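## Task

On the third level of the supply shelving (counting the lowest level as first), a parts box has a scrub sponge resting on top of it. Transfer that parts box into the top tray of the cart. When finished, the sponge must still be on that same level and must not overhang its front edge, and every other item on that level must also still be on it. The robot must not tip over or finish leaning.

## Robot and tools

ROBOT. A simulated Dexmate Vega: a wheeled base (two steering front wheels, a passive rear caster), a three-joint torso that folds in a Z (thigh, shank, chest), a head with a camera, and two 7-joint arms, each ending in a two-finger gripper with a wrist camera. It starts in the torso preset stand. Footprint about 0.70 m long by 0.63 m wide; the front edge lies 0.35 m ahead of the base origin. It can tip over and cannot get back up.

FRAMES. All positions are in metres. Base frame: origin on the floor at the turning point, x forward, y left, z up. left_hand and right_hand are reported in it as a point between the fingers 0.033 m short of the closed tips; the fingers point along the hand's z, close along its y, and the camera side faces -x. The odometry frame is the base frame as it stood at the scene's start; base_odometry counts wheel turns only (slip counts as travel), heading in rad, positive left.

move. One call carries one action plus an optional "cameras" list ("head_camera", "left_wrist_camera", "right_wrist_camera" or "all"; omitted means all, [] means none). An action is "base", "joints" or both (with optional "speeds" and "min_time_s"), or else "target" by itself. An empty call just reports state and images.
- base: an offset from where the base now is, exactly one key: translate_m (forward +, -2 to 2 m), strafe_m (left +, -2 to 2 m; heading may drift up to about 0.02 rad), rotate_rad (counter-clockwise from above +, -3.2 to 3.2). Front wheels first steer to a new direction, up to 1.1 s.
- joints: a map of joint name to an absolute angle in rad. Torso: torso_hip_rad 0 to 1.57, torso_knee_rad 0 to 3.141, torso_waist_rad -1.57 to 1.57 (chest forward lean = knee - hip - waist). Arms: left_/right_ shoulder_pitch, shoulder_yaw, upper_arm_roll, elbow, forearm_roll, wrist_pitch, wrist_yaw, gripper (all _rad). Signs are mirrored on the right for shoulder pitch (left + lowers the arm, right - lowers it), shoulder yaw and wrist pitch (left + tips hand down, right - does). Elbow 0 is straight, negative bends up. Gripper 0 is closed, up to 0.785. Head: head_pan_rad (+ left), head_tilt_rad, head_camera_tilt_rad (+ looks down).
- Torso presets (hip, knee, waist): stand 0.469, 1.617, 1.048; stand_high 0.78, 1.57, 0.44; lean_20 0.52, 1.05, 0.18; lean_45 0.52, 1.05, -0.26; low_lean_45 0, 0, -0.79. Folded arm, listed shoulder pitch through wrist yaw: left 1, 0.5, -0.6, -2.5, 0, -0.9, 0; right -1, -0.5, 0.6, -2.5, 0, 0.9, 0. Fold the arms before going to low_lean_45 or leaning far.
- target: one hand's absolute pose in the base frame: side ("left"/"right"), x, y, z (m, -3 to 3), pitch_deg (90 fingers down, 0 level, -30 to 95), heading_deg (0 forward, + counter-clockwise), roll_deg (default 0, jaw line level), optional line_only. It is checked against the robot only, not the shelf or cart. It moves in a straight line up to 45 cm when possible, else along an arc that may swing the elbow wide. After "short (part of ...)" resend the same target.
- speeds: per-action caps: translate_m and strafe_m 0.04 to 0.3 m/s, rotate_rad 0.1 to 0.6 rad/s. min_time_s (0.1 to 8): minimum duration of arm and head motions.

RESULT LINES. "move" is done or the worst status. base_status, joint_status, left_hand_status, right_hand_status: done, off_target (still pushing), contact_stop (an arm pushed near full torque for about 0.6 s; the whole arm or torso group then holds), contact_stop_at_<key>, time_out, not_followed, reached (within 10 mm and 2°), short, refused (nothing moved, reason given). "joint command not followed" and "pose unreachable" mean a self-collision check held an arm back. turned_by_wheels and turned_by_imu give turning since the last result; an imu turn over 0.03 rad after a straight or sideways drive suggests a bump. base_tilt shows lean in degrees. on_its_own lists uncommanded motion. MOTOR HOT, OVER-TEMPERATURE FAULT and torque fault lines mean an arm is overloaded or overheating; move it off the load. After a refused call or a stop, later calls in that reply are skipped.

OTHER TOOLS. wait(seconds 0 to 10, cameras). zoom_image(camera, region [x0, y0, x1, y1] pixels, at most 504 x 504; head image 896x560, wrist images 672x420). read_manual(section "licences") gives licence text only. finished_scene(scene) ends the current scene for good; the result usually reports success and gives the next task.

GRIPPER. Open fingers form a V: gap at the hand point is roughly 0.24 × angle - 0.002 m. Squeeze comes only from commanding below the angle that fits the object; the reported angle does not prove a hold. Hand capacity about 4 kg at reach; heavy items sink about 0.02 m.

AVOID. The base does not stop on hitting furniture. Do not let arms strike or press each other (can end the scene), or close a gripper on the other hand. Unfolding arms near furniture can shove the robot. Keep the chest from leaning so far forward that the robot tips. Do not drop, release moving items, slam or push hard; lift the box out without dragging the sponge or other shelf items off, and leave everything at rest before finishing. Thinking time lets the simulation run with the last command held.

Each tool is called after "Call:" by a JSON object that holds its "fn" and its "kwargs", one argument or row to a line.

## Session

Call:
{"fn": "move", "kwargs": {
  "cameras": ["head_camera"]
}}

Scene clock: 0.00 s.
Joint torques (N m): no reading
base_odometry: x=+0.000 y=+0.000 heading=+0.000
turned_by_wheels: +0.000
turned_by_imu: +0.000
base_tilt: forward=+0.1 right=+0.2
base_status: not commanded
joint_positions: torso_hip_rad=+0.469 torso_knee_rad=+1.617 torso_waist_rad=+1.048 left_shoulder_pitch_rad=+2.198 left_shoulder_yaw_rad=+0.003 left_upper_arm_roll_rad=+0.005 left_elbow_rad=-1.088 left_forearm_roll_rad=-0.002 left_wrist_pitch_rad=-0.498 left_wrist_yaw_rad=-0.008 left_gripper_rad=+0.005 right_shoulder_pitch_rad=-2.186 right_shoulder_yaw_rad=+0.017 right_upper_arm_roll_rad=+0.012 right_elbow_rad=-1.116 right_forearm_roll_rad=-0.006 right_wrist_pitch_rad=+0.502 right_wrist_yaw_rad=+0.010 right_gripper_rad=+0.005 head_pan_rad=+0.000 head_tilt_rad=+0.000 head_camera_tilt_rad=+0.000
joint_status: not commanded
chest: x=-0.0111 y=+0.0000 z=+1.4155 quat_wxyz=(+0.999, +0.000, +0.050, +0.000) (m; base frame)
left_hand: x=+0.1936 y=+0.2243 z=+0.6017 quat_wxyz=(+0.416, +0.003, +0.909, -0.006) pitch_deg=+40.8 heading_deg=-0.9 roll_deg=-0.6 back=up (m; base frame)
right_hand: x=+0.2193 y=-0.2262 z=+0.6163 quat_wxyz=(+0.436, +0.005, +0.900, +0.003) pitch_deg=+38.2 heading_deg=+0.0 roll_deg=+0.7 back=up (m; base frame)
pictures: head_camera
camera_calibration:
head_camera: T_world_to_cam=[[0.00635491, -0.999789, 0.0195168, 0.0000776566], [-0.0957157, -0.0200358, -0.995207, 1.51469], [0.995388, 0.00445638, -0.0958229, 0.181486], [0, 0, 0, 1]] pos_world=[-0.0356701, 0.0296169, 1.52482]

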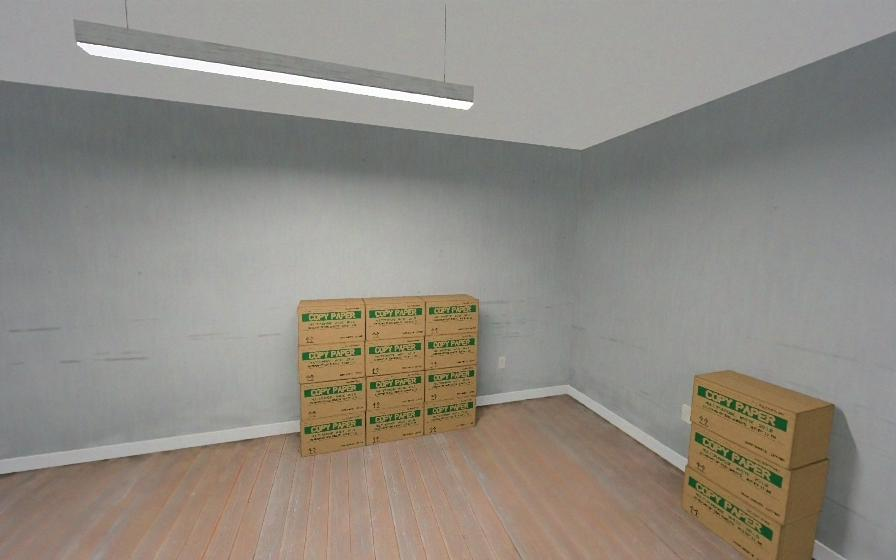

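Call:
{"fn": "move", "kwargs": {
  "base": {"rotate_rad": -2.81},
  "joints": {"right_shoulder_pitch_rad":-1.442,"right_shoulder_yaw_rad":-0.027,"right_upper_arm_roll_rad":0.04,"right_elbow_rad":-2.062,"right_forearm_roll_rad":0.017,"right_wrist_pitch_rad":-0.872,"right_wrist_yaw_rad":0.035,"right_gripper_rad":0.5,"left_shoulder_pitch_rad":2.0,"left_elbow_rad":-1.5,"head_camera_tilt_rad":0.2},
  "cameras": ["head_camera"]
}}

Call:
{"fn": "zoom_image", "kwargs": {
  "camera": "head_camera",
  "region": [200, 60, 700, 500]
}}

Scene clock: 6.87 s.
Joint torques (N m): left_arm=[-4.81 0.8 1.32 -9.49 -0.05 -3.53 0.15] | right_arm=[18.37 -3.14 3.73 -13.34 -0.14 3.2 0.03]
move: done
base_odometry: x=+0.000 y=+0.000 heading=-2.807
turned_by_wheels: -2.807
turned_by_imu: -2.730
base_tilt: forward=+0.1 right=+0.3
base_status: done
joint_positions: torso_hip_rad=+0.469 torso_knee_rad=+1.617 torso_waist_rad=+1.048 left_shoulder_pitch_rad=+2.000 left_shoulder_yaw_rad=+0.003 left_upper_arm_roll_rad=+0.005 left_elbow_rad=-1.500 left_forearm_roll_rad=-0.002 left_wrist_pitch_rad=-0.498 left_wrist_yaw_rad=-0.008 left_gripper_rad=+0.005 right_shoulder_pitch_rad=-1.445 right_shoulder_yaw_rad=-0.027 right_upper_arm_roll_rad=+0.040 right_elbow_rad=-2.058 right_forearm_roll_rad=+0.017 right_wrist_pitch_rad=-0.868 right_wrist_yaw_rad=+0.035 right_gripper_rad=+0.500 head_pan_rad=+0.000 head_tilt_rad=+0.000 head_camera_tilt_rad=+0.199
joint_status: all done
chest: x=-0.0111 y=+0.0000 z=+1.4155 quat_wxyz=(+0.999, +0.000, +0.050, +0.000) (m; base frame)
left_hand: x=+0.4913 y=+0.2236 z=+0.8821 quat_wxyz=(+0.670, +0.004, +0.742, -0.005) pitch_deg=+5.9 heading_deg=-0.8 roll_deg=-0.2 back=up (m; base frame)
right_hand: x=+0.6994 y=-0.2488 z=+1.0551 quat_wxyz=(+0.571, +0.000, +0.821, +0.001) pitch_deg=+20.3 heading_deg=+0.1 roll_deg=+0.1 back=up (m; base frame)
pictures: head_camera
camera_calibration:
head_camera: T_world_to_cam=[[0.0100928, -0.999789, 0.0178726, 0.00280926], [-0.290846, -0.0200359, -0.95656, 1.44204], [0.956717, 0.00445617, -0.290987, 0.467752], [0, 0, 0, 1]] pos_world=[-0.0281219, 0.0296169, 1.51546]

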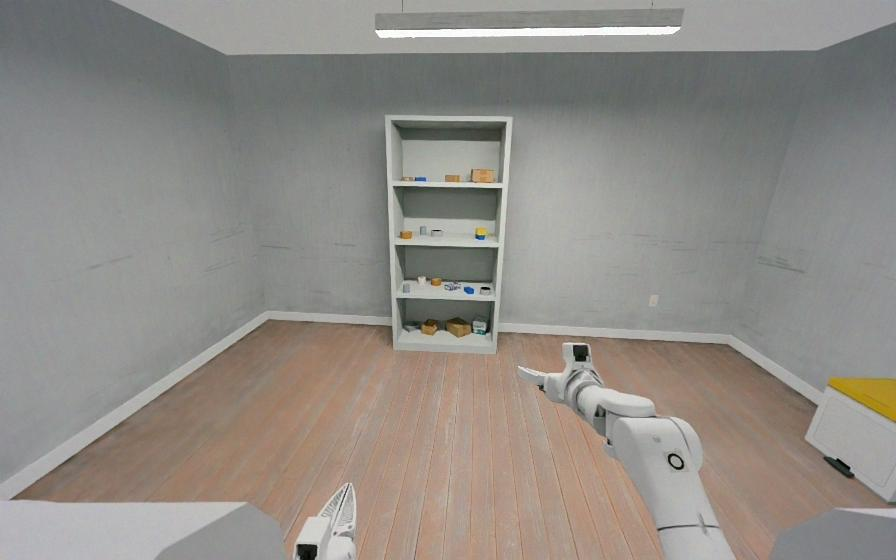

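Scaled by 1.008 from the camera's 896x560 image, which has a finer 960x600 frame.

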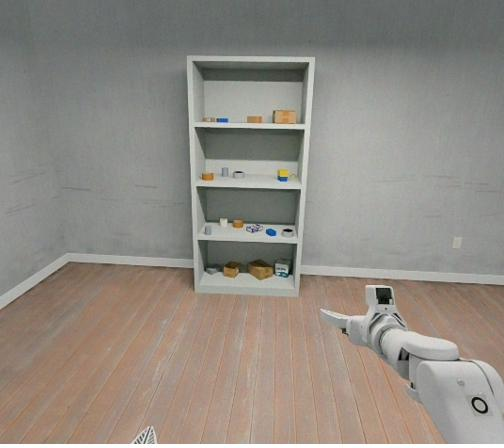

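Call:
{"fn": "move", "kwargs": {
  "base": {"translate_m": 1.58},
  "joints": {"head_camera_tilt_rad":0.5},
  "cameras": ["head_camera","right_wrist_camera"]
}}

Call:
{"fn": "zoom_image", "kwargs": {
  "camera": "right_wrist_camera",
  "region": [200, 50, 450, 200]
}}

Call:
{"fn": "zoom_image", "kwargs": {
  "camera": "head_camera",
  "region": [320, 120, 640, 320]
}}

Scene clock: 15.17 s.
Joint torques (N m): left_arm=[-4.44 -0.48 1.27 -9.69 -0.07 -3.18 0.09] | right_arm=[17.58 -1.81 3.59 -13.88 0.14 3.79 0.18]
move: done
base_odometry: x=-1.494 y=-0.514 heading=-2.808
turned_by_wheels: -0.001
turned_by_imu: -0.007
base_tilt: forward=+0.1 right=+0.3
base_status: done
joint_positions: torso_hip_rad=+0.469 torso_knee_rad=+1.617 torso_waist_rad=+1.048 left_shoulder_pitch_rad=+2.000 left_shoulder_yaw_rad=+0.003 left_upper_arm_roll_rad=+0.005 left_elbow_rad=-1.500 left_forearm_roll_rad=-0.002 left_wrist_pitch_rad=-0.498 left_wrist_yaw_rad=-0.008 left_gripper_rad=+0.005 right_shoulder_pitch_rad=-1.442 right_shoulder_yaw_rad=-0.027 right_upper_arm_roll_rad=+0.040 right_elbow_rad=-2.061 right_forearm_roll_rad=+0.017 right_wrist_pitch_rad=-0.872 right_wrist_yaw_rad=+0.035 right_gripper_rad=+0.500 head_pan_rad=+0.000 head_tilt_rad=+0.000 head_camera_tilt_rad=+0.499
joint_status: all done
chest: x=-0.0109 y=+0.0000 z=+1.4155 quat_wxyz=(+0.999, +0.000, +0.050, +0.000) (m; base frame)
left_hand: x=+0.4914 y=+0.2236 z=+0.8821 quat_wxyz=(+0.670, +0.004, +0.743, -0.005) pitch_deg=+5.9 heading_deg=-0.8 roll_deg=-0.2 back=up (m; base frame)
right_hand: x=+0.7000 y=-0.2488 z=+1.0574 quat_wxyz=(+0.572, +0.000, +0.820, +0.001) pitch_deg=+20.2 heading_deg=+0.1 roll_deg=+0.1 back=up (m; base frame)
pictures: head_camera, right_wrist_camera
camera_calibration:
head_camera: T_world_to_cam=[[0.0149264, -0.999789, 0.0140886, 0.00879341], [-0.560711, -0.0200357, -0.827769, 1.23015], [0.827877, 0.00445597, -0.560892, 0.857621], [0, 0, 0, 1]] pos_world=[-0.0203796, 0.0296169, 1.49919]
right_wrist_camera: T_world_to_cam=[[-0.0402683, -0.998704, 0.0311284, -0.261143], [-0.485032, -0.00769917, -0.874463, 1.3138], [0.873569, -0.0503114, -0.484093, 0.0428477], [0, 0, 0, 1]] pos_world=[0.589291, -0.248533, 1.17774]

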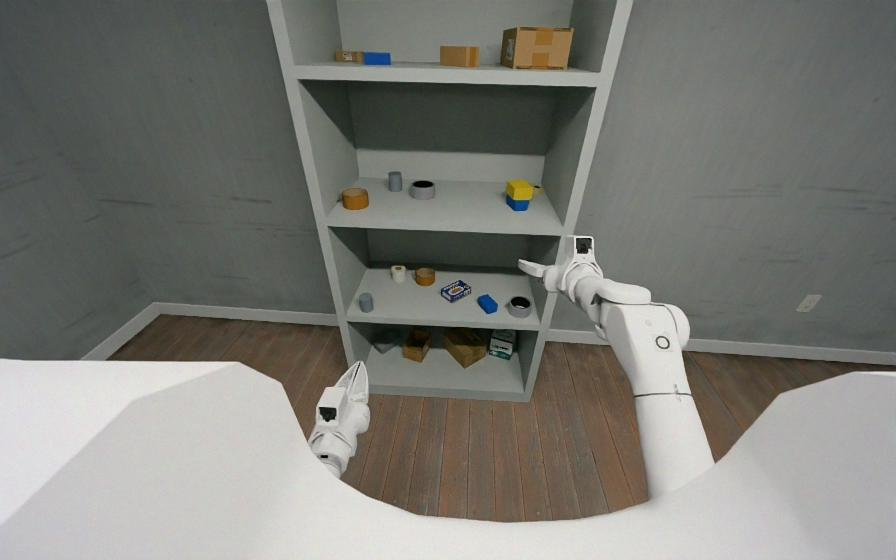

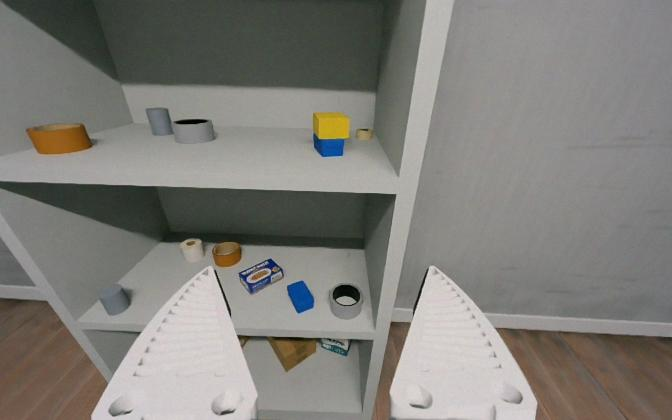

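Scaled by 2.016 from the camera's 672x420 image, which has a finer 960x600 frame.

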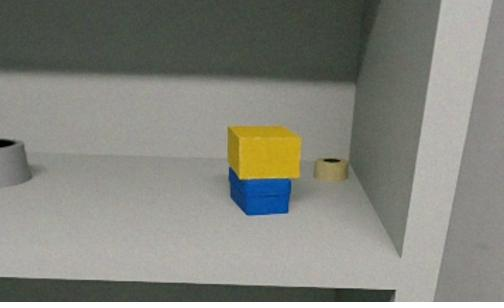

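Scaled by 1.575 from the camera's 896x560 image, which has a finer 960x600 frame.

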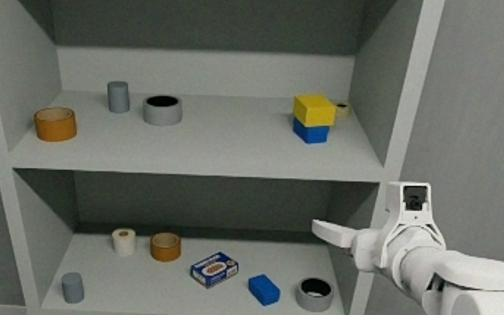

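Call:
{"fn": "move", "kwargs": {
  "base": {"translate_m": 0.42},
  "joints": {"left_shoulder_pitch_rad":2.2,"left_elbow_rad":-1.09,"head_camera_tilt_rad":0.6},
  "cameras": []
}}

Call:
{"fn": "move", "kwargs": {
  "target": {"side":"right","x":0.70,"y":-0.268,"z":1.056,"pitch_deg":20,"heading_deg":4},
  "cameras": ["head_camera","right_wrist_camera"]
}}

Call:
{"fn": "zoom_image", "kwargs": {
  "camera": "head_camera",
  "region": [300, 120, 650, 350]
}}

Scene clock: 19.37 s.
Joint torques (N m): left_arm=[9.78 0.8 1.05 -3.48 -0.08 -3.21 0.04] | right_arm=[19.36 -1.1 3.3 -13.42 0.08 3.92 -0.05]
move: done
base_odometry: x=-1.892 y=-0.651 heading=-2.809
turned_by_wheels: -0.001
turned_by_imu: -0.002
base_tilt: forward=+0.1 right=+0.3
base_status: done
joint_positions: torso_hip_rad=+0.469 torso_knee_rad=+1.617 torso_waist_rad=+1.048 left_shoulder_pitch_rad=+2.197 left_shoulder_yaw_rad=+0.003 left_upper_arm_roll_rad=+0.005 left_elbow_rad=-1.095 left_forearm_roll_rad=-0.002 left_wrist_pitch_rad=-0.498 left_wrist_yaw_rad=-0.008 left_gripper_rad=+0.005 right_shoulder_pitch_rad=-1.442 right_shoulder_yaw_rad=-0.027 right_upper_arm_roll_rad=+0.040 right_elbow_rad=-2.061 right_forearm_roll_rad=+0.017 right_wrist_pitch_rad=-0.872 right_wrist_yaw_rad=+0.035 right_gripper_rad=+0.500 head_pan_rad=+0.000 head_tilt_rad=+0.000 head_camera_tilt_rad=+0.599
joint_status: all done
chest: x=-0.0109 y=+0.0000 z=+1.4155 quat_wxyz=(+0.999, +0.000, +0.050, +0.000) (m; base frame)
left_hand: x=+0.1980 y=+0.2243 z=+0.6044 quat_wxyz=(+0.420, +0.003, +0.908, -0.006) pitch_deg=+40.3 heading_deg=-0.9 roll_deg=-0.6 back=up (m; base frame)
right_hand: x=+0.7000 y=-0.2489 z=+1.0574 quat_wxyz=(+0.572, +0.000, +0.820, +0.001) pitch_deg=+20.2 heading_deg=+0.1 roll_deg=+0.1 back=up (m; base frame)
pictures: none
No camera images: "cameras" was empty.

Scene clock: 21.33 s.
Joint torques (N m): left_arm=[11.81 0.13 1.03 -3.37 -0.1 -3.22 -0.08] | right_arm=[8.57 -4.09 4.97 -7.98 0.25 3.58 0.17]
move: done
base_odometry: x=-1.892 y=-0.651 heading=-2.809
turned_by_wheels: +0.000
turned_by_imu: +0.001
base_tilt: forward=+0.2 right=+0.3
base_status: not commanded
joint_positions: torso_hip_rad=+0.469 torso_knee_rad=+1.617 torso_waist_rad=+1.048 left_shoulder_pitch_rad=+2.200 left_shoulder_yaw_rad=+0.003 left_upper_arm_roll_rad=+0.005 left_elbow_rad=-1.090 left_forearm_roll_rad=-0.002 left_wrist_pitch_rad=-0.498 left_wrist_yaw_rad=-0.008 left_gripper_rad=+0.005 right_shoulder_pitch_rad=-1.445 right_shoulder_yaw_rad=-0.110 right_upper_arm_roll_rad=+0.102 right_elbow_rad=-2.036 right_forearm_roll_rad=+0.063 right_wrist_pitch_rad=-0.846 right_wrist_yaw_rad=+0.151 right_gripper_rad=+0.500 head_pan_rad=+0.000 head_tilt_rad=+0.000 head_camera_tilt_rad=+0.599
joint_status: not commanded
chest: x=-0.0109 y=+0.0000 z=+1.4155 quat_wxyz=(+0.999, +0.000, +0.050, +0.000) (m; base frame)
left_hand: x=+0.1929 y=+0.2243 z=+0.6018 quat_wxyz=(+0.416, +0.003, +0.909, -0.006) pitch_deg=+40.8 heading_deg=-0.9 roll_deg=-0.6 back=up (m; base frame)
right_hand: x=+0.7000 y=-0.2669 z=+1.0557 quat_wxyz=(+0.573, -0.027, +0.819, +0.019) pitch_deg=+20.0 heading_deg=+3.8 roll_deg=+0.0 back=up (m; base frame)
right_hand_status: reached (straight line, planned for 0.7 s): 1 mm and 0.2 deg off.
pictures: head_camera, right_wrist_camera
camera_calibration:
head_camera: T_world_to_cam=[[0.0162575, -0.999789, 0.0125292, 0.0112104], [-0.640503, -0.0200358, -0.767694, 1.13482], [0.767784, 0.00445582, -0.640694, 0.971326], [0, 0, 0, 1]] pos_world=[-0.0190967, 0.0296169, 1.49337]
right_wrist_camera: T_world_to_cam=[[0.0257408, -0.99916, 0.0318776, -0.326232], [-0.480675, -0.0403307, -0.875971, 1.30205], [0.876521, 0.00722545, -0.48131, 0.0514921], [0, 0, 0, 1]] pos_world=[0.589126, -0.273818, 1.17574]

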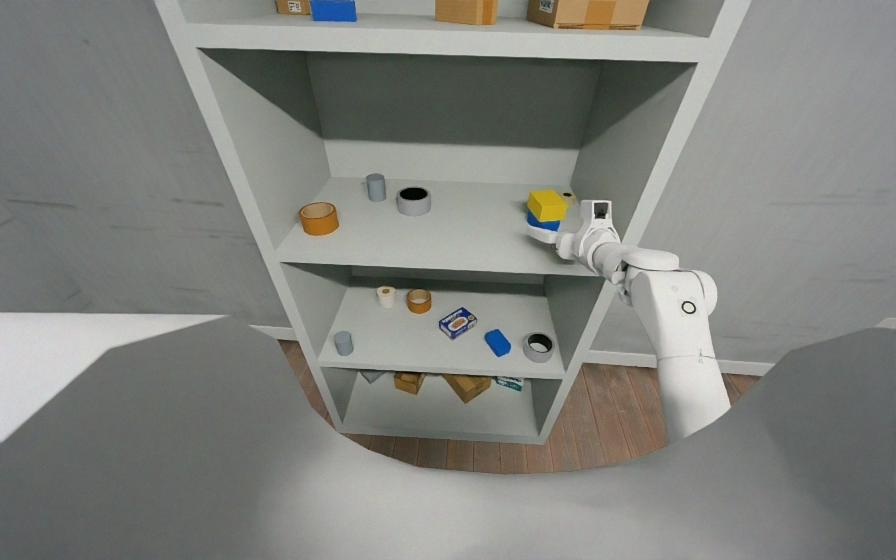

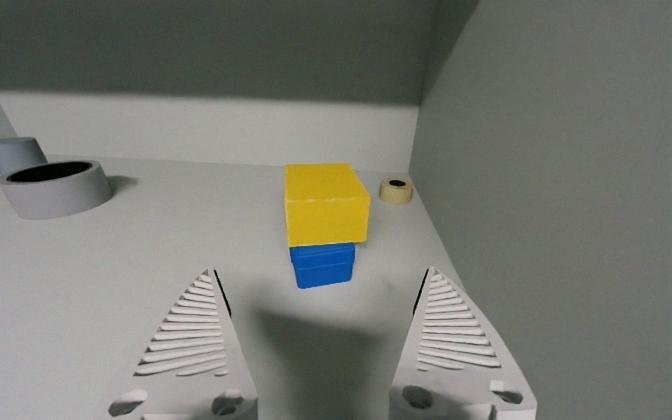

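Scaled by 1.440 from the camera's 896x560 image, which has a finer 960x600 frame.

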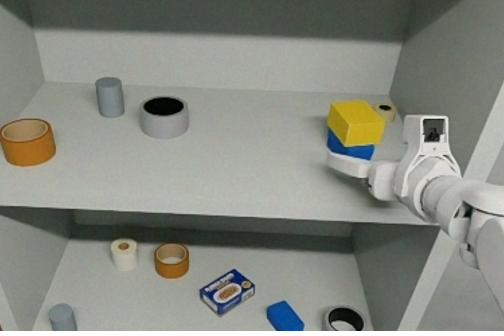

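Call:
{"fn": "move", "kwargs": {
  "base": {"translate_m": 0.135},
  "cameras": ["right_wrist_camera"]
}}

Call:
{"fn": "move", "kwargs": {
  "joints": {"right_gripper_rad":0.24},
  "cameras": ["right_wrist_camera"]
}}

Call:
{"fn": "move", "kwargs": {
  "target": {"side":"right","x":0.70,"y":-0.26,"z":1.11,"pitch_deg":20,"heading_deg":4},
  "cameras": ["right_wrist_camera"]
}}

Call:
{"fn": "move", "kwargs": {
  "target": {"side":"right","x":0.70,"y":-0.03,"z":1.06,"pitch_deg":20,"heading_deg":6},
  "cameras": ["right_wrist_camera","head_camera"]
}}

Call:
{"fn": "zoom_image", "kwargs": {
  "camera": "head_camera",
  "region": [350, 150, 650, 350]
}}

Scene clock: 24.83 s.
Joint torques (N m): left_arm=[9.66 0.91 1.15 -3.9 -0.09 -2.96 0.01] | right_arm=[8.87 -3.49 5.05 -8.33 0.24 3.17 0.14]
move: done
base_odometry: x=-2.019 y=-0.695 heading=-2.810
turned_by_wheels: -0.001
turned_by_imu: -0.001
base_tilt: forward=+0.1 right=+0.3
base_status: done
joint_positions: torso_hip_rad=+0.469 torso_knee_rad=+1.617 torso_waist_rad=+1.048 left_shoulder_pitch_rad=+2.200 left_shoulder_yaw_rad=+0.003 left_upper_arm_roll_rad=+0.005 left_elbow_rad=-1.090 left_forearm_roll_rad=-0.002 left_wrist_pitch_rad=-0.498 left_wrist_yaw_rad=-0.008 left_gripper_rad=+0.005 right_shoulder_pitch_rad=-1.445 right_shoulder_yaw_rad=-0.114 right_upper_arm_roll_rad=+0.105 right_elbow_rad=-2.034 right_forearm_roll_rad=+0.065 right_wrist_pitch_rad=-0.844 right_wrist_yaw_rad=+0.157 right_gripper_rad=+0.500 head_pan_rad=+0.000 head_tilt_rad=+0.000 head_camera_tilt_rad=+0.599
joint_status: not commanded
chest: x=-0.0109 y=+0.0000 z=+1.4155 quat_wxyz=(+0.999, +0.000, +0.050, +0.000) (m; base frame)
left_hand: x=+0.1927 y=+0.2243 z=+0.6017 quat_wxyz=(+0.416, +0.003, +0.909, -0.006) pitch_deg=+40.8 heading_deg=-0.9 roll_deg=-0.6 back=up (m; base frame)
right_hand: x=+0.6999 y=-0.2678 z=+1.0558 quat_wxyz=(+0.573, -0.029, +0.819, +0.020) pitch_deg=+20.0 heading_deg=+4.0 roll_deg=+0.0 back=up (m; base frame)
pictures: right_wrist_camera
camera_calibration:
right_wrist_camera: T_world_to_cam=[[0.028826, -0.999074, 0.0319454, -0.329306], [-0.48046, -0.0418732, -0.876016, 1.30146], [0.876543, 0.00990359, -0.481223, 0.0522084], [0, 0, 0, 1]] pos_world=[0.589028, -0.275022, 1.17574]

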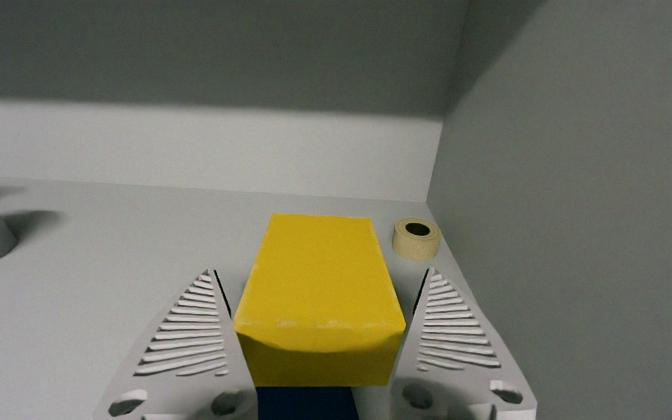

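Scene clock: 25.60 s.
Joint torques (N m): left_arm=[8.43 0.33 1.35 -4.25 -0.15 -2.22 0.04] | right_arm=[9.27 -3.47 3.77 -9.12 -0.02 2.9 0.2]
move: done
base_odometry: x=-2.019 y=-0.695 heading=-2.810
turned_by_wheels: +0.000
turned_by_imu: +0.000
base_tilt: forward=+0.1 right=+0.3
base_status: not commanded
joint_positions: torso_hip_rad=+0.469 torso_knee_rad=+1.617 torso_waist_rad=+1.048 left_shoulder_pitch_rad=+2.200 left_shoulder_yaw_rad=+0.003 left_upper_arm_roll_rad=+0.005 left_elbow_rad=-1.090 left_forearm_roll_rad=-0.002 left_wrist_pitch_rad=-0.498 left_wrist_yaw_rad=-0.008 left_gripper_rad=+0.005 right_shoulder_pitch_rad=-1.445 right_shoulder_yaw_rad=-0.114 right_upper_arm_roll_rad=+0.105 right_elbow_rad=-2.034 right_forearm_roll_rad=+0.065 right_wrist_pitch_rad=-0.844 right_wrist_yaw_rad=+0.157 right_gripper_rad=+0.241 head_pan_rad=+0.000 head_tilt_rad=+0.000 head_camera_tilt_rad=+0.599
joint_status: all done
chest: x=-0.0109 y=+0.0000 z=+1.4155 quat_wxyz=(+0.999, +0.000, +0.050, +0.000) (m; base frame)
left_hand: x=+0.1927 y=+0.2243 z=+0.6017 quat_wxyz=(+0.416, +0.003, +0.909, -0.006) pitch_deg=+40.8 heading_deg=-0.9 roll_deg=-0.6 back=up (m; base frame)
right_hand: x=+0.6999 y=-0.2678 z=+1.0558 quat_wxyz=(+0.573, -0.029, +0.819, +0.020) pitch_deg=+20.0 heading_deg=+4.0 roll_deg=+0.0 back=up (m; base frame)
pictures: right_wrist_camera
camera_calibration:
right_wrist_camera: T_world_to_cam=[[0.0288217, -0.999074, 0.0319441, -0.329302], [-0.480383, -0.0418691, -0.876059, 1.30146], [0.876585, 0.00990407, -0.481145, 0.0520924], [0, 0, 0, 1]] pos_world=[0.589028, -0.275022, 1.17574]

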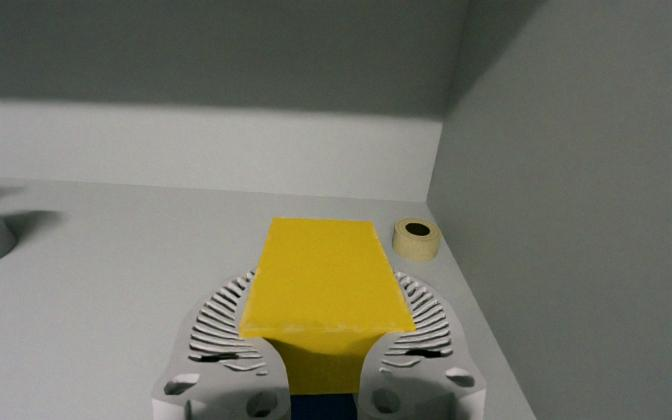

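Scene clock: 27.93 s.
Joint torques (N m): left_arm=[9.19 1.14 1.57 -4.4 -0.11 -3.21 -0.07] | right_arm=[18.75 -1.09 -1.57 -13.04 0.12 2.93 -0.53]
move: done
base_odometry: x=-2.019 y=-0.695 heading=-2.810
turned_by_wheels: +0.000
turned_by_imu: +0.001
base_tilt: forward=+0.2 right=+0.3
base_status: not commanded
joint_positions: torso_hip_rad=+0.469 torso_knee_rad=+1.617 torso_waist_rad=+1.048 left_shoulder_pitch_rad=+2.200 left_shoulder_yaw_rad=+0.003 left_upper_arm_roll_rad=+0.005 left_elbow_rad=-1.090 left_forearm_roll_rad=-0.002 left_wrist_pitch_rad=-0.498 left_wrist_yaw_rad=-0.008 left_gripper_rad=+0.005 right_shoulder_pitch_rad=-1.374 right_shoulder_yaw_rad=-0.113 right_upper_arm_roll_rad=+0.099 right_elbow_rad=-2.155 right_forearm_roll_rad=+0.070 right_wrist_pitch_rad=-1.036 right_wrist_yaw_rad=+0.144 right_gripper_rad=+0.241 head_pan_rad=+0.000 head_tilt_rad=+0.000 head_camera_tilt_rad=+0.599
joint_status: not commanded
chest: x=-0.0109 y=+0.0000 z=+1.4155 quat_wxyz=(+0.999, +0.000, +0.050, +0.000) (m; base frame)
left_hand: x=+0.1927 y=+0.2243 z=+0.6017 quat_wxyz=(+0.416, +0.003, +0.909, -0.006) pitch_deg=+40.8 heading_deg=-0.9 roll_deg=-0.6 back=up (m; base frame)
right_hand: x=+0.6999 y=-0.2605 z=+1.1078 quat_wxyz=(+0.573, -0.028, +0.819, +0.020) pitch_deg=+20.1 heading_deg=+4.0 roll_deg=+0.0 back=up (m; base frame)
right_hand_status: reached (straight line, planned for 1.0 s): 2 mm and 0.1 deg off.
pictures: right_wrist_camera
camera_calibration:
right_wrist_camera: T_world_to_cam=[[0.0282642, -0.999092, 0.0318929, -0.323189], [-0.481075, -0.0415633, -0.875694, 1.3475], [0.876224, 0.00940792, -0.481812, 0.0778985], [0, 0, 0, 1]] pos_world=[0.589128, -0.267621, 1.22784]

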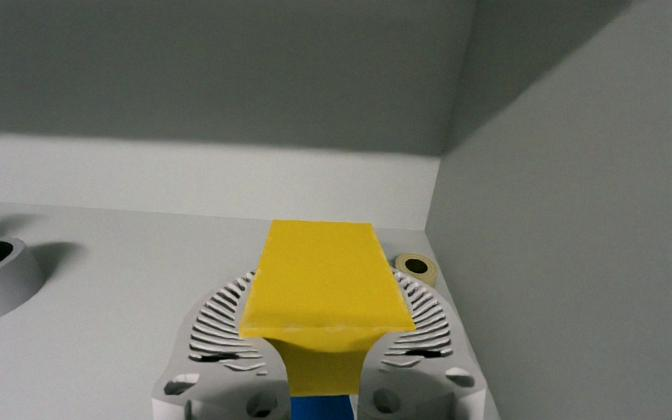

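Scene clock: 31.43 s.
Joint torques (N m): left_arm=[8.44 1.19 1.3 -3.99 -0.04 -2.51 0.13] | right_arm=[19.18 4.66 -2.57 -9 -0.08 3.33 -0.32]
move: done
base_odometry: x=-2.019 y=-0.695 heading=-2.810
turned_by_wheels: +0.000
turned_by_imu: +0.001
base_tilt: forward=+0.2 right=+0.2
base_status: not commanded
joint_positions: torso_hip_rad=+0.469 torso_knee_rad=+1.617 torso_waist_rad=+1.048 left_shoulder_pitch_rad=+2.200 left_shoulder_yaw_rad=+0.003 left_upper_arm_roll_rad=+0.005 left_elbow_rad=-1.090 left_forearm_roll_rad=-0.002 left_wrist_pitch_rad=-0.498 left_wrist_yaw_rad=-0.008 left_gripper_rad=+0.005 right_shoulder_pitch_rad=-1.351 right_shoulder_yaw_rad=+0.052 right_upper_arm_roll_rad=-0.384 right_elbow_rad=-1.925 right_forearm_roll_rad=+0.137 right_wrist_pitch_rad=-0.818 right_wrist_yaw_rad=-0.368 right_gripper_rad=+0.241 head_pan_rad=+0.000 head_tilt_rad=+0.000 head_camera_tilt_rad=+0.599
joint_status: not commanded
chest: x=-0.0109 y=+0.0000 z=+1.4155 quat_wxyz=(+0.999, +0.000, +0.050, +0.000) (m; base frame)
left_hand: x=+0.1927 y=+0.2243 z=+0.6017 quat_wxyz=(+0.416, +0.003, +0.909, -0.006) pitch_deg=+40.8 heading_deg=-0.9 roll_deg=-0.6 back=up (m; base frame)
right_hand: x=+0.7004 y=-0.0327 z=+1.0596 quat_wxyz=(+0.572, -0.043, +0.818, +0.030) pitch_deg=+20.1 heading_deg=+6.0 roll_deg=+0.0 back=up (m; base frame)
right_hand_status: reached (checked arc [the straight line was blocked; over the whole arc the hand travels 0.24 m to end 0.24 m from its start, up to 0.02 m off the straight line; right_wrist_yaw_rad turns most, 0.52 rad; on the way or at its end the hand turns up to 2 deg from its attitude at the start], planned for 2.0 s): 3 mm and 0.1 deg off.
pictures: head_camera, right_wrist_camera
camera_calibration:
head_camera: T_world_to_cam=[[0.0162595, -0.999789, 0.0125281, 0.0112104], [-0.640561, -0.0200366, -0.767646, 1.13481], [0.767735, 0.00445653, -0.640752, 0.971335], [0, 0, 0, 1]] pos_world=[-0.018997, 0.0296169, 1.49337]
right_wrist_camera: T_world_to_cam=[[0.0630083, -0.997495, 0.0321537, -0.118651], [-0.479317, -0.0585042, -0.87569, 1.31317], [0.875377, 0.039764, -0.481802, 0.0537484], [0, 0, 0, 1]] pos_world=[0.58985, -0.0436648, 1.17964]

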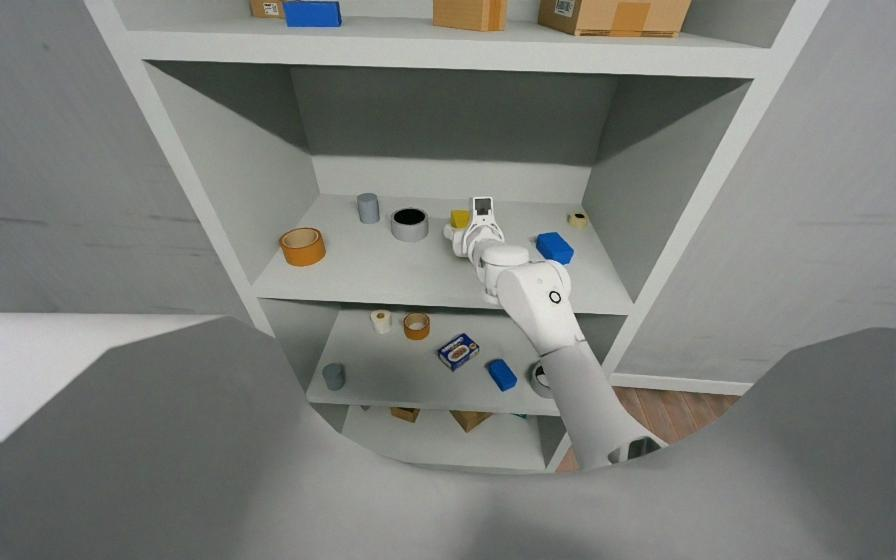

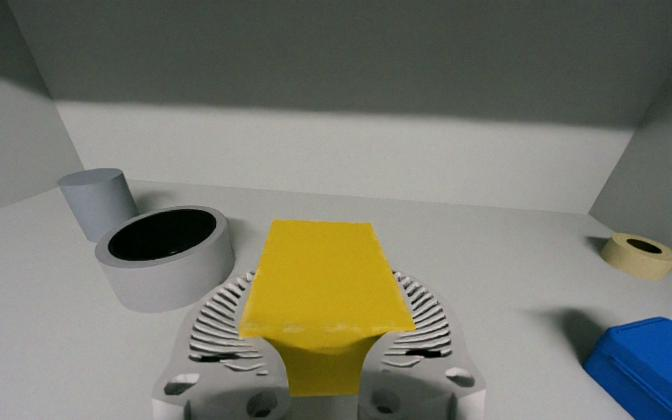

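Scaled by 1.680 from the camera's 896x560 image, which has a finer 960x600 frame.

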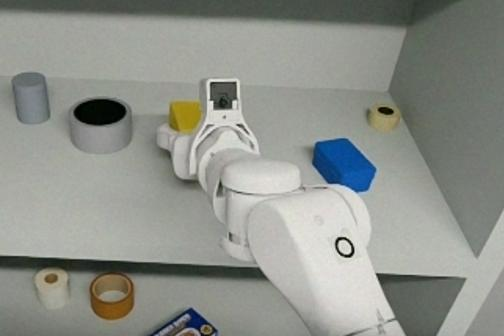

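Call:
{"fn": "move", "kwargs": {
  "target": {"side":"right","x":0.70,"y":-0.075,"z":1.006,"pitch_deg":20,"heading_deg":6},
  "cameras": ["right_wrist_camera"]
}}

Call:
{"fn": "zoom_image", "kwargs": {
  "camera": "right_wrist_camera",
  "region": [150, 200, 500, 420]
}}

Scene clock: 34.27 s.
Joint torques (N m): left_arm=[8.93 -0.11 1.12 -4.1 -0.06 -3.22 0.11] | right_arm=[-6.54 -9.36 15.13 6.94 -2.61 -4.57 -4.59]
move: done
base_odometry: x=-2.019 y=-0.695 heading=-2.810
turned_by_wheels: +0.000
turned_by_imu: +0.001
base_tilt: forward=+0.1 right=+0.3
base_status: not commanded
joint_positions: torso_hip_rad=+0.469 torso_knee_rad=+1.617 torso_waist_rad=+1.048 left_shoulder_pitch_rad=+2.200 left_shoulder_yaw_rad=+0.003 left_upper_arm_roll_rad=+0.005 left_elbow_rad=-1.090 left_forearm_roll_rad=-0.002 left_wrist_pitch_rad=-0.498 left_wrist_yaw_rad=-0.008 left_gripper_rad=+0.005 right_shoulder_pitch_rad=-1.413 right_shoulder_yaw_rad=-0.036 right_upper_arm_roll_rad=-0.329 right_elbow_rad=-1.846 right_forearm_roll_rad=+0.158 right_wrist_pitch_rad=-0.652 right_wrist_yaw_rad=-0.284 right_gripper_rad=+0.241 head_pan_rad=+0.000 head_tilt_rad=+0.000 head_camera_tilt_rad=+0.599
joint_status: not commanded
chest: x=-0.0116 y=+0.0000 z=+1.4155 quat_wxyz=(+0.999, +0.000, +0.050, +0.000) (m; base frame)
left_hand: x=+0.1927 y=+0.2243 z=+0.6019 quat_wxyz=(+0.416, +0.003, +0.909, -0.006) pitch_deg=+40.8 heading_deg=-0.9 roll_deg=-0.6 back=up (m; base frame)
right_hand: x=+0.7000 y=-0.0716 z=+1.0101 quat_wxyz=(+0.574, -0.043, +0.817, +0.032) pitch_deg=+19.8 heading_deg=+6.2 roll_deg=+0.1 back=up (m; base frame)
right_hand_status: reached (straight line, planned for 0.9 s): 5 mm and 0.3 deg off.
pictures: right_wrist_camera
camera_calibration:
right_wrist_camera: T_world_to_cam=[[0.0663171, -0.997365, 0.0294263, -0.155447], [-0.474605, -0.0574716, -0.878321, 1.26682], [0.877697, 0.0442818, -0.477165, 0.0257474], [0, 0, 0, 1]] pos_world=[0.588949, -0.0833717, 1.12953]

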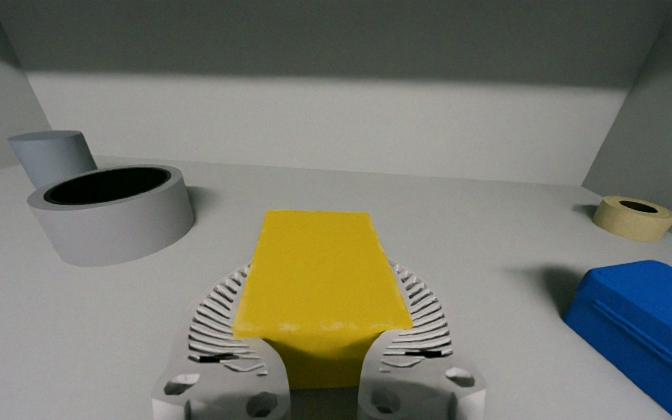

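Scaled by 1.440 from the camera's 672x420 image, which has a finer 960x600 frame.

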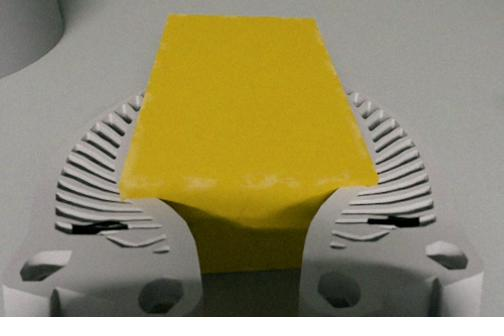

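Call:
{"fn": "move", "kwargs": {
  "joints": {"right_gripper_rad":0.46},
  "cameras": []
}}

Call:
{"fn": "move", "kwargs": {
  "target": {"side":"right","x":0.58,"y":-0.085,"z":1.012,"pitch_deg":20,"heading_deg":6},
  "cameras": ["head_camera","right_wrist_camera"]
}}

Call:
{"fn": "zoom_image", "kwargs": {
  "camera": "head_camera",
  "region": [480, 180, 630, 300]
}}

Scene clock: 36.13 s.
Joint torques (N m): left_arm=[8.13 0.89 1.22 -4.2 -0.08 -2.56 0.07] | right_arm=[3.07 -0.91 5.28 -3.27 -0.47 -0.39 -1.42]
move: done
base_odometry: x=-2.019 y=-0.695 heading=-2.810
turned_by_wheels: +0.000
turned_by_imu: +0.000
base_tilt: forward=+0.1 right=+0.3
base_status: not commanded
joint_positions: torso_hip_rad=+0.469 torso_knee_rad=+1.617 torso_waist_rad=+1.048 left_shoulder_pitch_rad=+2.200 left_shoulder_yaw_rad=+0.003 left_upper_arm_roll_rad=+0.005 left_elbow_rad=-1.090 left_forearm_roll_rad=-0.002 left_wrist_pitch_rad=-0.498 left_wrist_yaw_rad=-0.008 left_gripper_rad=+0.005 right_shoulder_pitch_rad=-1.415 right_shoulder_yaw_rad=-0.039 right_upper_arm_roll_rad=-0.326 right_elbow_rad=-1.843 right_forearm_roll_rad=+0.158 right_wrist_pitch_rad=-0.648 right_wrist_yaw_rad=-0.283 right_gripper_rad=+0.460 head_pan_rad=+0.000 head_tilt_rad=+0.000 head_camera_tilt_rad=+0.599
joint_status: all done
chest: x=-0.0115 y=+0.0000 z=+1.4155 quat_wxyz=(+0.999, +0.000, +0.050, +0.000) (m; base frame)
left_hand: x=+0.1927 y=+0.2243 z=+0.6019 quat_wxyz=(+0.416, +0.003, +0.909, -0.006) pitch_deg=+40.8 heading_deg=-0.9 roll_deg=-0.6 back=up (m; base frame)
right_hand: x=+0.6998 y=-0.0744 z=+1.0072 quat_wxyz=(+0.574, -0.043, +0.817, +0.031) pitch_deg=+19.9 heading_deg=+6.1 roll_deg=+0.0 back=up (m; base frame)
pictures: none
No camera images: "cameras" was empty.

Scene clock: 39.27 s.
Joint torques (N m): left_arm=[9.17 -1.26 1.15 -3.41 -0.13 -3.81 0.07] | right_arm=[-0.88 0.4 -2.45 -11.24 -0.2 1.16 -0.35]
move: done
base_odometry: x=-2.019 y=-0.695 heading=-2.810
turned_by_wheels: +0.000
turned_by_imu: +0.001
base_tilt: forward=+0.1 right=+0.3
base_status: not commanded
joint_positions: torso_hip_rad=+0.469 torso_knee_rad=+1.617 torso_waist_rad=+1.048 left_shoulder_pitch_rad=+2.200 left_shoulder_yaw_rad=+0.003 left_upper_arm_roll_rad=+0.005 left_elbow_rad=-1.090 left_forearm_roll_rad=-0.002 left_wrist_pitch_rad=-0.498 left_wrist_yaw_rad=-0.008 left_gripper_rad=+0.005 right_shoulder_pitch_rad=-1.759 right_shoulder_yaw_rad=-0.124 right_upper_arm_roll_rad=-0.350 right_elbow_rad=-2.241 right_forearm_roll_rad=+0.134 right_wrist_pitch_rad=-0.692 right_wrist_yaw_rad=-0.331 right_gripper_rad=+0.460 head_pan_rad=+0.000 head_tilt_rad=+0.000 head_camera_tilt_rad=+0.599
joint_status: not commanded
chest: x=-0.0113 y=+0.0000 z=+1.4155 quat_wxyz=(+0.999, +0.000, +0.050, +0.000) (m; base frame)
left_hand: x=+0.1927 y=+0.2243 z=+0.6019 quat_wxyz=(+0.416, +0.003, +0.909, -0.006) pitch_deg=+40.8 heading_deg=-0.9 roll_deg=-0.6 back=up (m; base frame)
right_hand: x=+0.5820 y=-0.0851 z=+1.0116 quat_wxyz=(+0.573, -0.043, +0.818, +0.030) pitch_deg=+20.0 heading_deg=+6.0 roll_deg=+0.0 back=up (m; base frame)
right_hand_status: reached (straight line, planned for 1.6 s): 2 mm and 0.0 deg off.
pictures: head_camera, right_wrist_camera
camera_calibration:
head_camera: T_world_to_cam=[[0.0162533, -0.999789, 0.0125368, 0.0112054], [-0.640178, -0.0200371, -0.767965, 1.13497], [0.768055, 0.00445619, -0.640369, 0.971152], [0, 0, 0, 1]] pos_world=[-0.0194949, 0.0296169, 1.49337]
right_wrist_camera: T_world_to_cam=[[0.0631085, -0.997485, 0.0322664, -0.16218], [-0.478325, -0.0586064, -0.876225, 1.21131], [0.875912, 0.0398634, -0.480821, 0.135041], [0, 0, 0, 1]] pos_world=[0.47135, -0.0961649, 1.13154]

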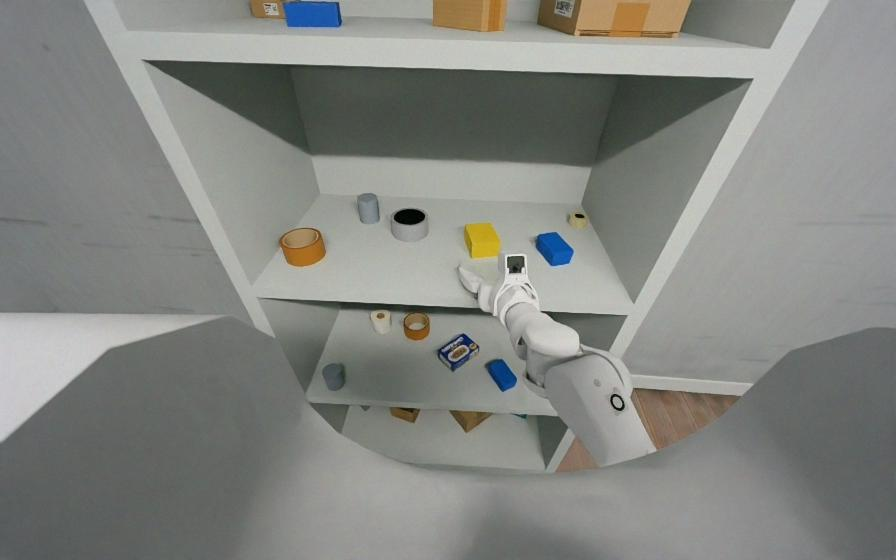

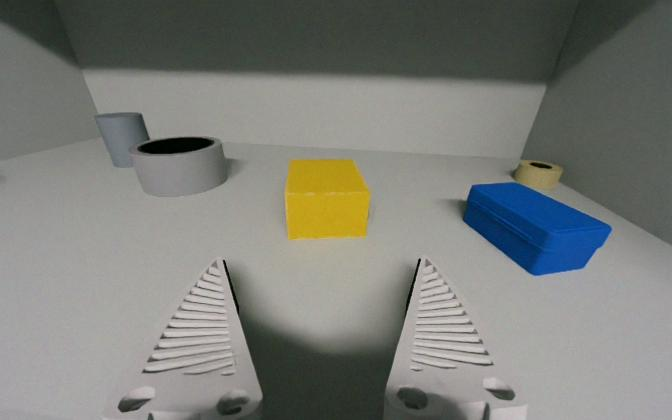

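Scaled by 3.360 from the camera's 896x560 image, which has a finer 960x600 frame.

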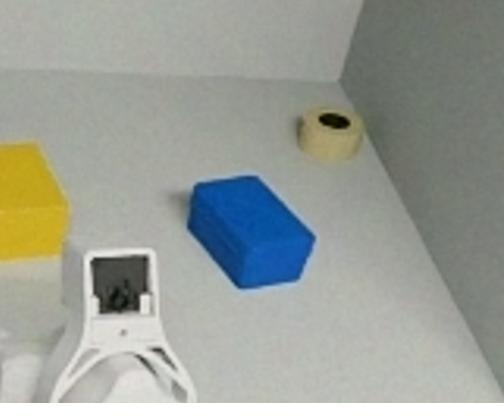

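Call:
{"fn": "move", "kwargs": {
  "joints": {"right_gripper_rad":0.4},
  "cameras": []
}}

Call:
{"fn": "move", "kwargs": {
  "target": {"side":"right","x":0.565,"y":-0.28,"z":1.008,"pitch_deg":20,"heading_deg":12},
  "cameras": ["right_wrist_camera"]
}}

Scene clock: 40.70 s.
Joint torques (N m): left_arm=[9.75 0.37 1.21 -4.51 0.03 -2.8 0.04] | right_arm=[0.03 0.49 -2.72 -11.59 0.05 1.64 -0.38]
move: done
base_odometry: x=-2.019 y=-0.695 heading=-2.810
turned_by_wheels: +0.000
turned_by_imu: +0.000
base_tilt: forward=+0.2 right=+0.3
base_status: not commanded
joint_positions: torso_hip_rad=+0.469 torso_knee_rad=+1.617 torso_waist_rad=+1.048 left_shoulder_pitch_rad=+2.200 left_shoulder_yaw_rad=+0.003 left_upper_arm_roll_rad=+0.005 left_elbow_rad=-1.090 left_forearm_roll_rad=-0.002 left_wrist_pitch_rad=-0.498 left_wrist_yaw_rad=-0.008 left_gripper_rad=+0.005 right_shoulder_pitch_rad=-1.763 right_shoulder_yaw_rad=-0.125 right_upper_arm_roll_rad=-0.350 right_elbow_rad=-2.246 right_forearm_roll_rad=+0.133 right_wrist_pitch_rad=-0.692 right_wrist_yaw_rad=-0.332 right_gripper_rad=+0.400 head_pan_rad=+0.000 head_tilt_rad=+0.000 head_camera_tilt_rad=+0.599
joint_status: all done
chest: x=-0.0113 y=+0.0000 z=+1.4155 quat_wxyz=(+0.999, +0.000, +0.050, +0.000) (m; base frame)
left_hand: x=+0.1927 y=+0.2243 z=+0.6018 quat_wxyz=(+0.416, +0.003, +0.909, -0.006) pitch_deg=+40.8 heading_deg=-0.9 roll_deg=-0.6 back=up (m; base frame)
right_hand: x=+0.5804 y=-0.0852 z=+1.0119 quat_wxyz=(+0.573, -0.043, +0.818, +0.030) pitch_deg=+20.0 heading_deg=+6.0 roll_deg=+0.0 back=up (m; base frame)
pictures: none
No camera images: "cameras" was empty.

Scene clock: 44.40 s.
Joint torques (N m): left_arm=[8.89 0.99 1.21 -4.1 -0.07 -3.21 0.12] | right_arm=[-1.84 -7.9 7.34 -3.41 -0.81 1.14 -0.88]
move: done
base_odometry: x=-2.019 y=-0.695 heading=-2.810
turned_by_wheels: +0.000
turned_by_imu: +0.001
base_tilt: forward=+0.1 right=+0.3
base_status: not commanded
joint_positions: torso_hip_rad=+0.469 torso_knee_rad=+1.617 torso_waist_rad=+1.048 left_shoulder_pitch_rad=+2.200 left_shoulder_yaw_rad=+0.003 left_upper_arm_roll_rad=+0.005 left_elbow_rad=-1.090 left_forearm_roll_rad=-0.002 left_wrist_pitch_rad=-0.498 left_wrist_yaw_rad=-0.008 left_gripper_rad=+0.005 right_shoulder_pitch_rad=-1.933 right_shoulder_yaw_rad=-0.401 right_upper_arm_roll_rad=+0.220 right_elbow_rad=-2.209 right_forearm_roll_rad=+0.410 right_wrist_pitch_rad=-0.550 right_wrist_yaw_rad=+0.157 right_gripper_rad=+0.400 head_pan_rad=+0.000 head_tilt_rad=+0.000 head_camera_tilt_rad=+0.599
joint_status: not commanded
chest: x=-0.0113 y=+0.0000 z=+1.4155 quat_wxyz=(+0.999, +0.000, +0.050, +0.000) (m; base frame)
left_hand: x=+0.1927 y=+0.2243 z=+0.6018 quat_wxyz=(+0.416, +0.003, +0.909, -0.006) pitch_deg=+40.8 heading_deg=-0.9 roll_deg=-0.6 back=up (m; base frame)
right_hand: x=+0.5653 y=-0.2776 z=+1.0079 quat_wxyz=(+0.571, -0.085, +0.815, +0.060) pitch_deg=+20.0 heading_deg=+12.0 roll_deg=+0.0 back=up (m; base frame)
right_hand_status: reached (straight line, planned for 2.1 s): 2 mm and 0.0 deg off.
pictures: right_wrist_camera
camera_calibration:
right_wrist_camera: T_world_to_cam=[[0.167108, -0.985441, 0.0313114, -0.407406], [-0.46942, -0.10745, -0.876413, 1.17036], [0.867018, 0.131757, -0.480541, 0.185748], [0, 0, 0, 1]] pos_world=[0.456426, -0.300193, 1.12774]

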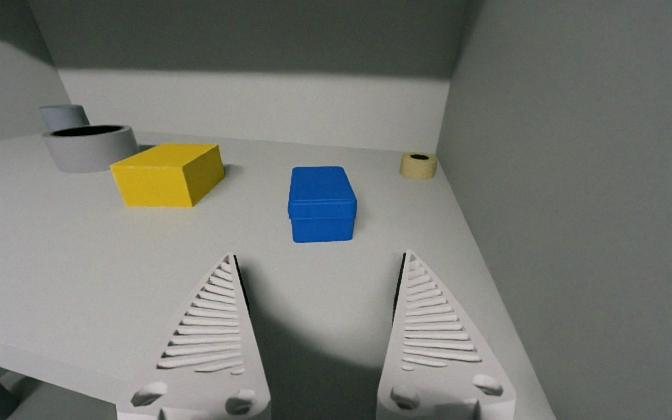

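Call:
{"fn": "move", "kwargs": {
  "target": {"side":"right","x":0.708,"y":-0.247,"z":1.006,"pitch_deg":20,"heading_deg":12},
  "cameras": ["right_wrist_camera"]
}}

Call:
{"fn": "move", "kwargs": {
  "joints": {"right_gripper_rad":0.14},
  "cameras": ["right_wrist_camera"]
}}

Call:
{"fn": "move", "kwargs": {
  "target": {"side":"right","x":0.70,"y":-0.247,"z":1.07,"pitch_deg":20,"heading_deg":12},
  "cameras": ["right_wrist_camera"]
}}

Scene clock: 48.17 s.
Joint torques (N m): left_arm=[9.39 0.17 0.97 -3.8 -0.12 -2.82 0.09] | right_arm=[13.24 -0.85 -0.03 -3.3 -0.19 -0.63 -0.23]
move: done
base_odometry: x=-2.019 y=-0.695 heading=-2.810
turned_by_wheels: +0.000
turned_by_imu: +0.001
base_tilt: forward=+0.1 right=+0.3
base_status: not commanded
joint_positions: torso_hip_rad=+0.469 torso_knee_rad=+1.617 torso_waist_rad=+1.048 left_shoulder_pitch_rad=+2.200 left_shoulder_yaw_rad=+0.003 left_upper_arm_roll_rad=+0.005 left_elbow_rad=-1.090 left_forearm_roll_rad=-0.002 left_wrist_pitch_rad=-0.498 left_wrist_yaw_rad=-0.008 left_gripper_rad=+0.005 right_shoulder_pitch_rad=-1.454 right_shoulder_yaw_rad=-0.383 right_upper_arm_roll_rad=-0.012 right_elbow_rad=-1.813 right_forearm_roll_rad=+0.352 right_wrist_pitch_rad=-0.582 right_wrist_yaw_rad=+0.123 right_gripper_rad=+0.400 head_pan_rad=+0.000 head_tilt_rad=+0.000 head_camera_tilt_rad=+0.599
joint_status: not commanded
chest: x=-0.0113 y=+0.0000 z=+1.4155 quat_wxyz=(+0.999, +0.000, +0.050, +0.000) (m; base frame)
left_hand: x=+0.1927 y=+0.2243 z=+0.6018 quat_wxyz=(+0.416, +0.003, +0.909, -0.006) pitch_deg=+40.8 heading_deg=-0.9 roll_deg=-0.6 back=up (m; base frame)
right_hand: x=+0.7065 y=-0.2476 z=+1.0063 quat_wxyz=(+0.571, -0.085, +0.814, +0.060) pitch_deg=+19.9 heading_deg=+12.0 roll_deg=+0.0 back=up (m; base frame)
right_hand_status: reached (straight line, planned for 1.9 s): 2 mm and 0.1 deg off.
pictures: right_wrist_camera
camera_calibration:
right_wrist_camera: T_world_to_cam=[[0.166992, -0.985449, 0.031698, -0.401719], [-0.468773, -0.107638, -0.876736, 1.23821], [0.86739, 0.131549, -0.479926, 0.0577581], [0, 0, 0, 1]] pos_world=[0.597425, -0.270193, 1.12604]

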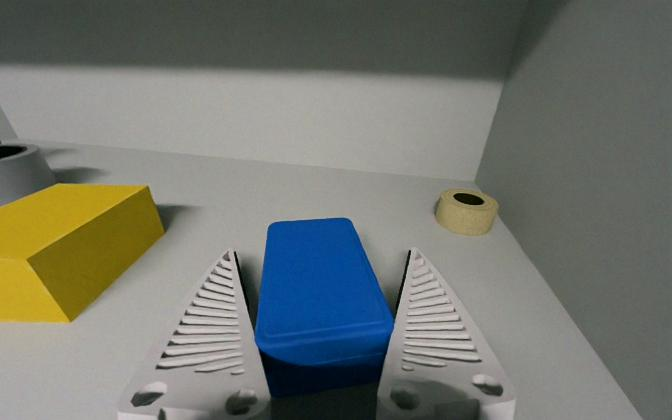

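Scene clock: 49.00 s.
Joint torques (N m): left_arm=[9.56 2.05 1.16 -3.72 -0.1 -2.49 0] | right_arm=[11.8 -1 -1.12 -2.34 -0.17 0.4 -0.55]
move: done
base_odometry: x=-2.019 y=-0.695 heading=-2.810
turned_by_wheels: +0.000
turned_by_imu: +0.000
base_tilt: forward=+0.2 right=+0.3
base_status: not commanded
joint_positions: torso_hip_rad=+0.469 torso_knee_rad=+1.617 torso_waist_rad=+1.048 left_shoulder_pitch_rad=+2.200 left_shoulder_yaw_rad=+0.003 left_upper_arm_roll_rad=+0.005 left_elbow_rad=-1.090 left_forearm_roll_rad=-0.002 left_wrist_pitch_rad=-0.498 left_wrist_yaw_rad=-0.008 left_gripper_rad=+0.005 right_shoulder_pitch_rad=-1.450 right_shoulder_yaw_rad=-0.383 right_upper_arm_roll_rad=-0.014 right_elbow_rad=-1.809 right_forearm_roll_rad=+0.351 right_wrist_pitch_rad=-0.582 right_wrist_yaw_rad=+0.123 right_gripper_rad=+0.140 head_pan_rad=+0.000 head_tilt_rad=+0.000 head_camera_tilt_rad=+0.599
joint_status: all done
chest: x=-0.0113 y=+0.0000 z=+1.4155 quat_wxyz=(+0.999, +0.000, +0.050, +0.000) (m; base frame)
left_hand: x=+0.1927 y=+0.2243 z=+0.6019 quat_wxyz=(+0.416, +0.003, +0.909, -0.006) pitch_deg=+40.8 heading_deg=-0.9 roll_deg=-0.6 back=up (m; base frame)
right_hand: x=+0.7078 y=-0.2472 z=+1.0065 quat_wxyz=(+0.571, -0.086, +0.814, +0.060) pitch_deg=+19.9 heading_deg=+12.0 roll_deg=+0.0 back=up (m; base frame)
pictures: right_wrist_camera
camera_calibration:
right_wrist_camera: T_world_to_cam=[[0.167132, -0.985416, 0.0319756, -0.401936], [-0.468644, -0.107935, -0.876768, 1.23892], [0.867433, 0.131551, -0.479849, 0.0565619], [0, 0, 0, 1]] pos_world=[0.598725, -0.269793, 1.12624]

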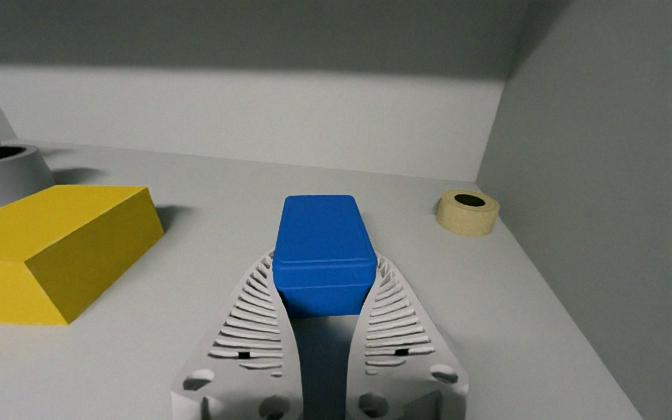

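Scene clock: 51.43 s.
Joint torques (N m): left_arm=[9.04 0.55 1.17 -4.63 -0.13 -2.62 0.19] | right_arm=[20.71 -7.19 7.12 -13.4 0.06 2.44 -0.38]
move: done
base_odometry: x=-2.019 y=-0.695 heading=-2.810
turned_by_wheels: +0.000
turned_by_imu: +0.001
base_tilt: forward=+0.2 right=+0.2
base_status: not commanded
joint_positions: torso_hip_rad=+0.469 torso_knee_rad=+1.617 torso_waist_rad=+1.048 left_shoulder_pitch_rad=+2.200 left_shoulder_yaw_rad=+0.003 left_upper_arm_roll_rad=+0.005 left_elbow_rad=-1.090 left_forearm_roll_rad=-0.002 left_wrist_pitch_rad=-0.498 left_wrist_yaw_rad=-0.008 left_gripper_rad=+0.005 right_shoulder_pitch_rad=-1.431 right_shoulder_yaw_rad=-0.401 right_upper_arm_roll_rad=+0.045 right_elbow_rad=-1.999 right_forearm_roll_rad=+0.411 right_wrist_pitch_rad=-0.799 right_wrist_yaw_rad=+0.091 right_gripper_rad=+0.140 head_pan_rad=+0.000 head_tilt_rad=+0.000 head_camera_tilt_rad=+0.599
joint_status: not commanded
chest: x=-0.0112 y=+0.0000 z=+1.4155 quat_wxyz=(+0.999, +0.000, +0.050, +0.000) (m; base frame)
left_hand: x=+0.1927 y=+0.2243 z=+0.6018 quat_wxyz=(+0.416, +0.003, +0.909, -0.006) pitch_deg=+40.8 heading_deg=-0.9 roll_deg=-0.6 back=up (m; base frame)
right_hand: x=+0.7001 y=-0.2469 z=+1.0674 quat_wxyz=(+0.570, -0.086, +0.815, +0.060) pitch_deg=+20.1 heading_deg=+12.0 roll_deg=+0.0 back=up (m; base frame)
right_hand_status: reached (straight line, planned for 1.0 s): 3 mm and 0.1 deg off.
pictures: right_wrist_camera
camera_calibration:
right_wrist_camera: T_world_to_cam=[[0.167477, -0.985375, 0.0314145, -0.401905], [-0.470907, -0.10795, -0.875553, 1.28908], [0.86614, 0.131841, -0.482099, 0.0957355], [0, 0, 0, 1]] pos_world=[0.591428, -0.269493, 1.18744]

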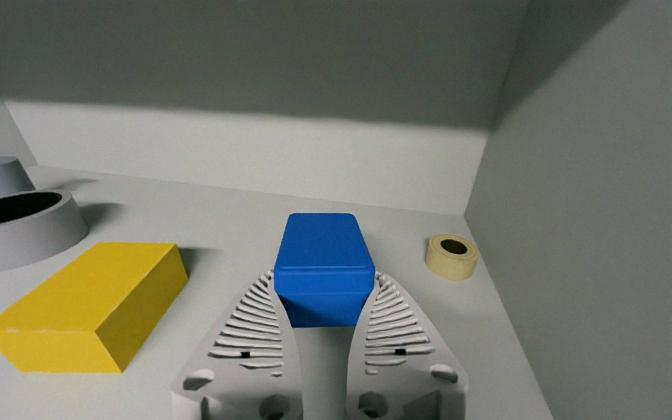

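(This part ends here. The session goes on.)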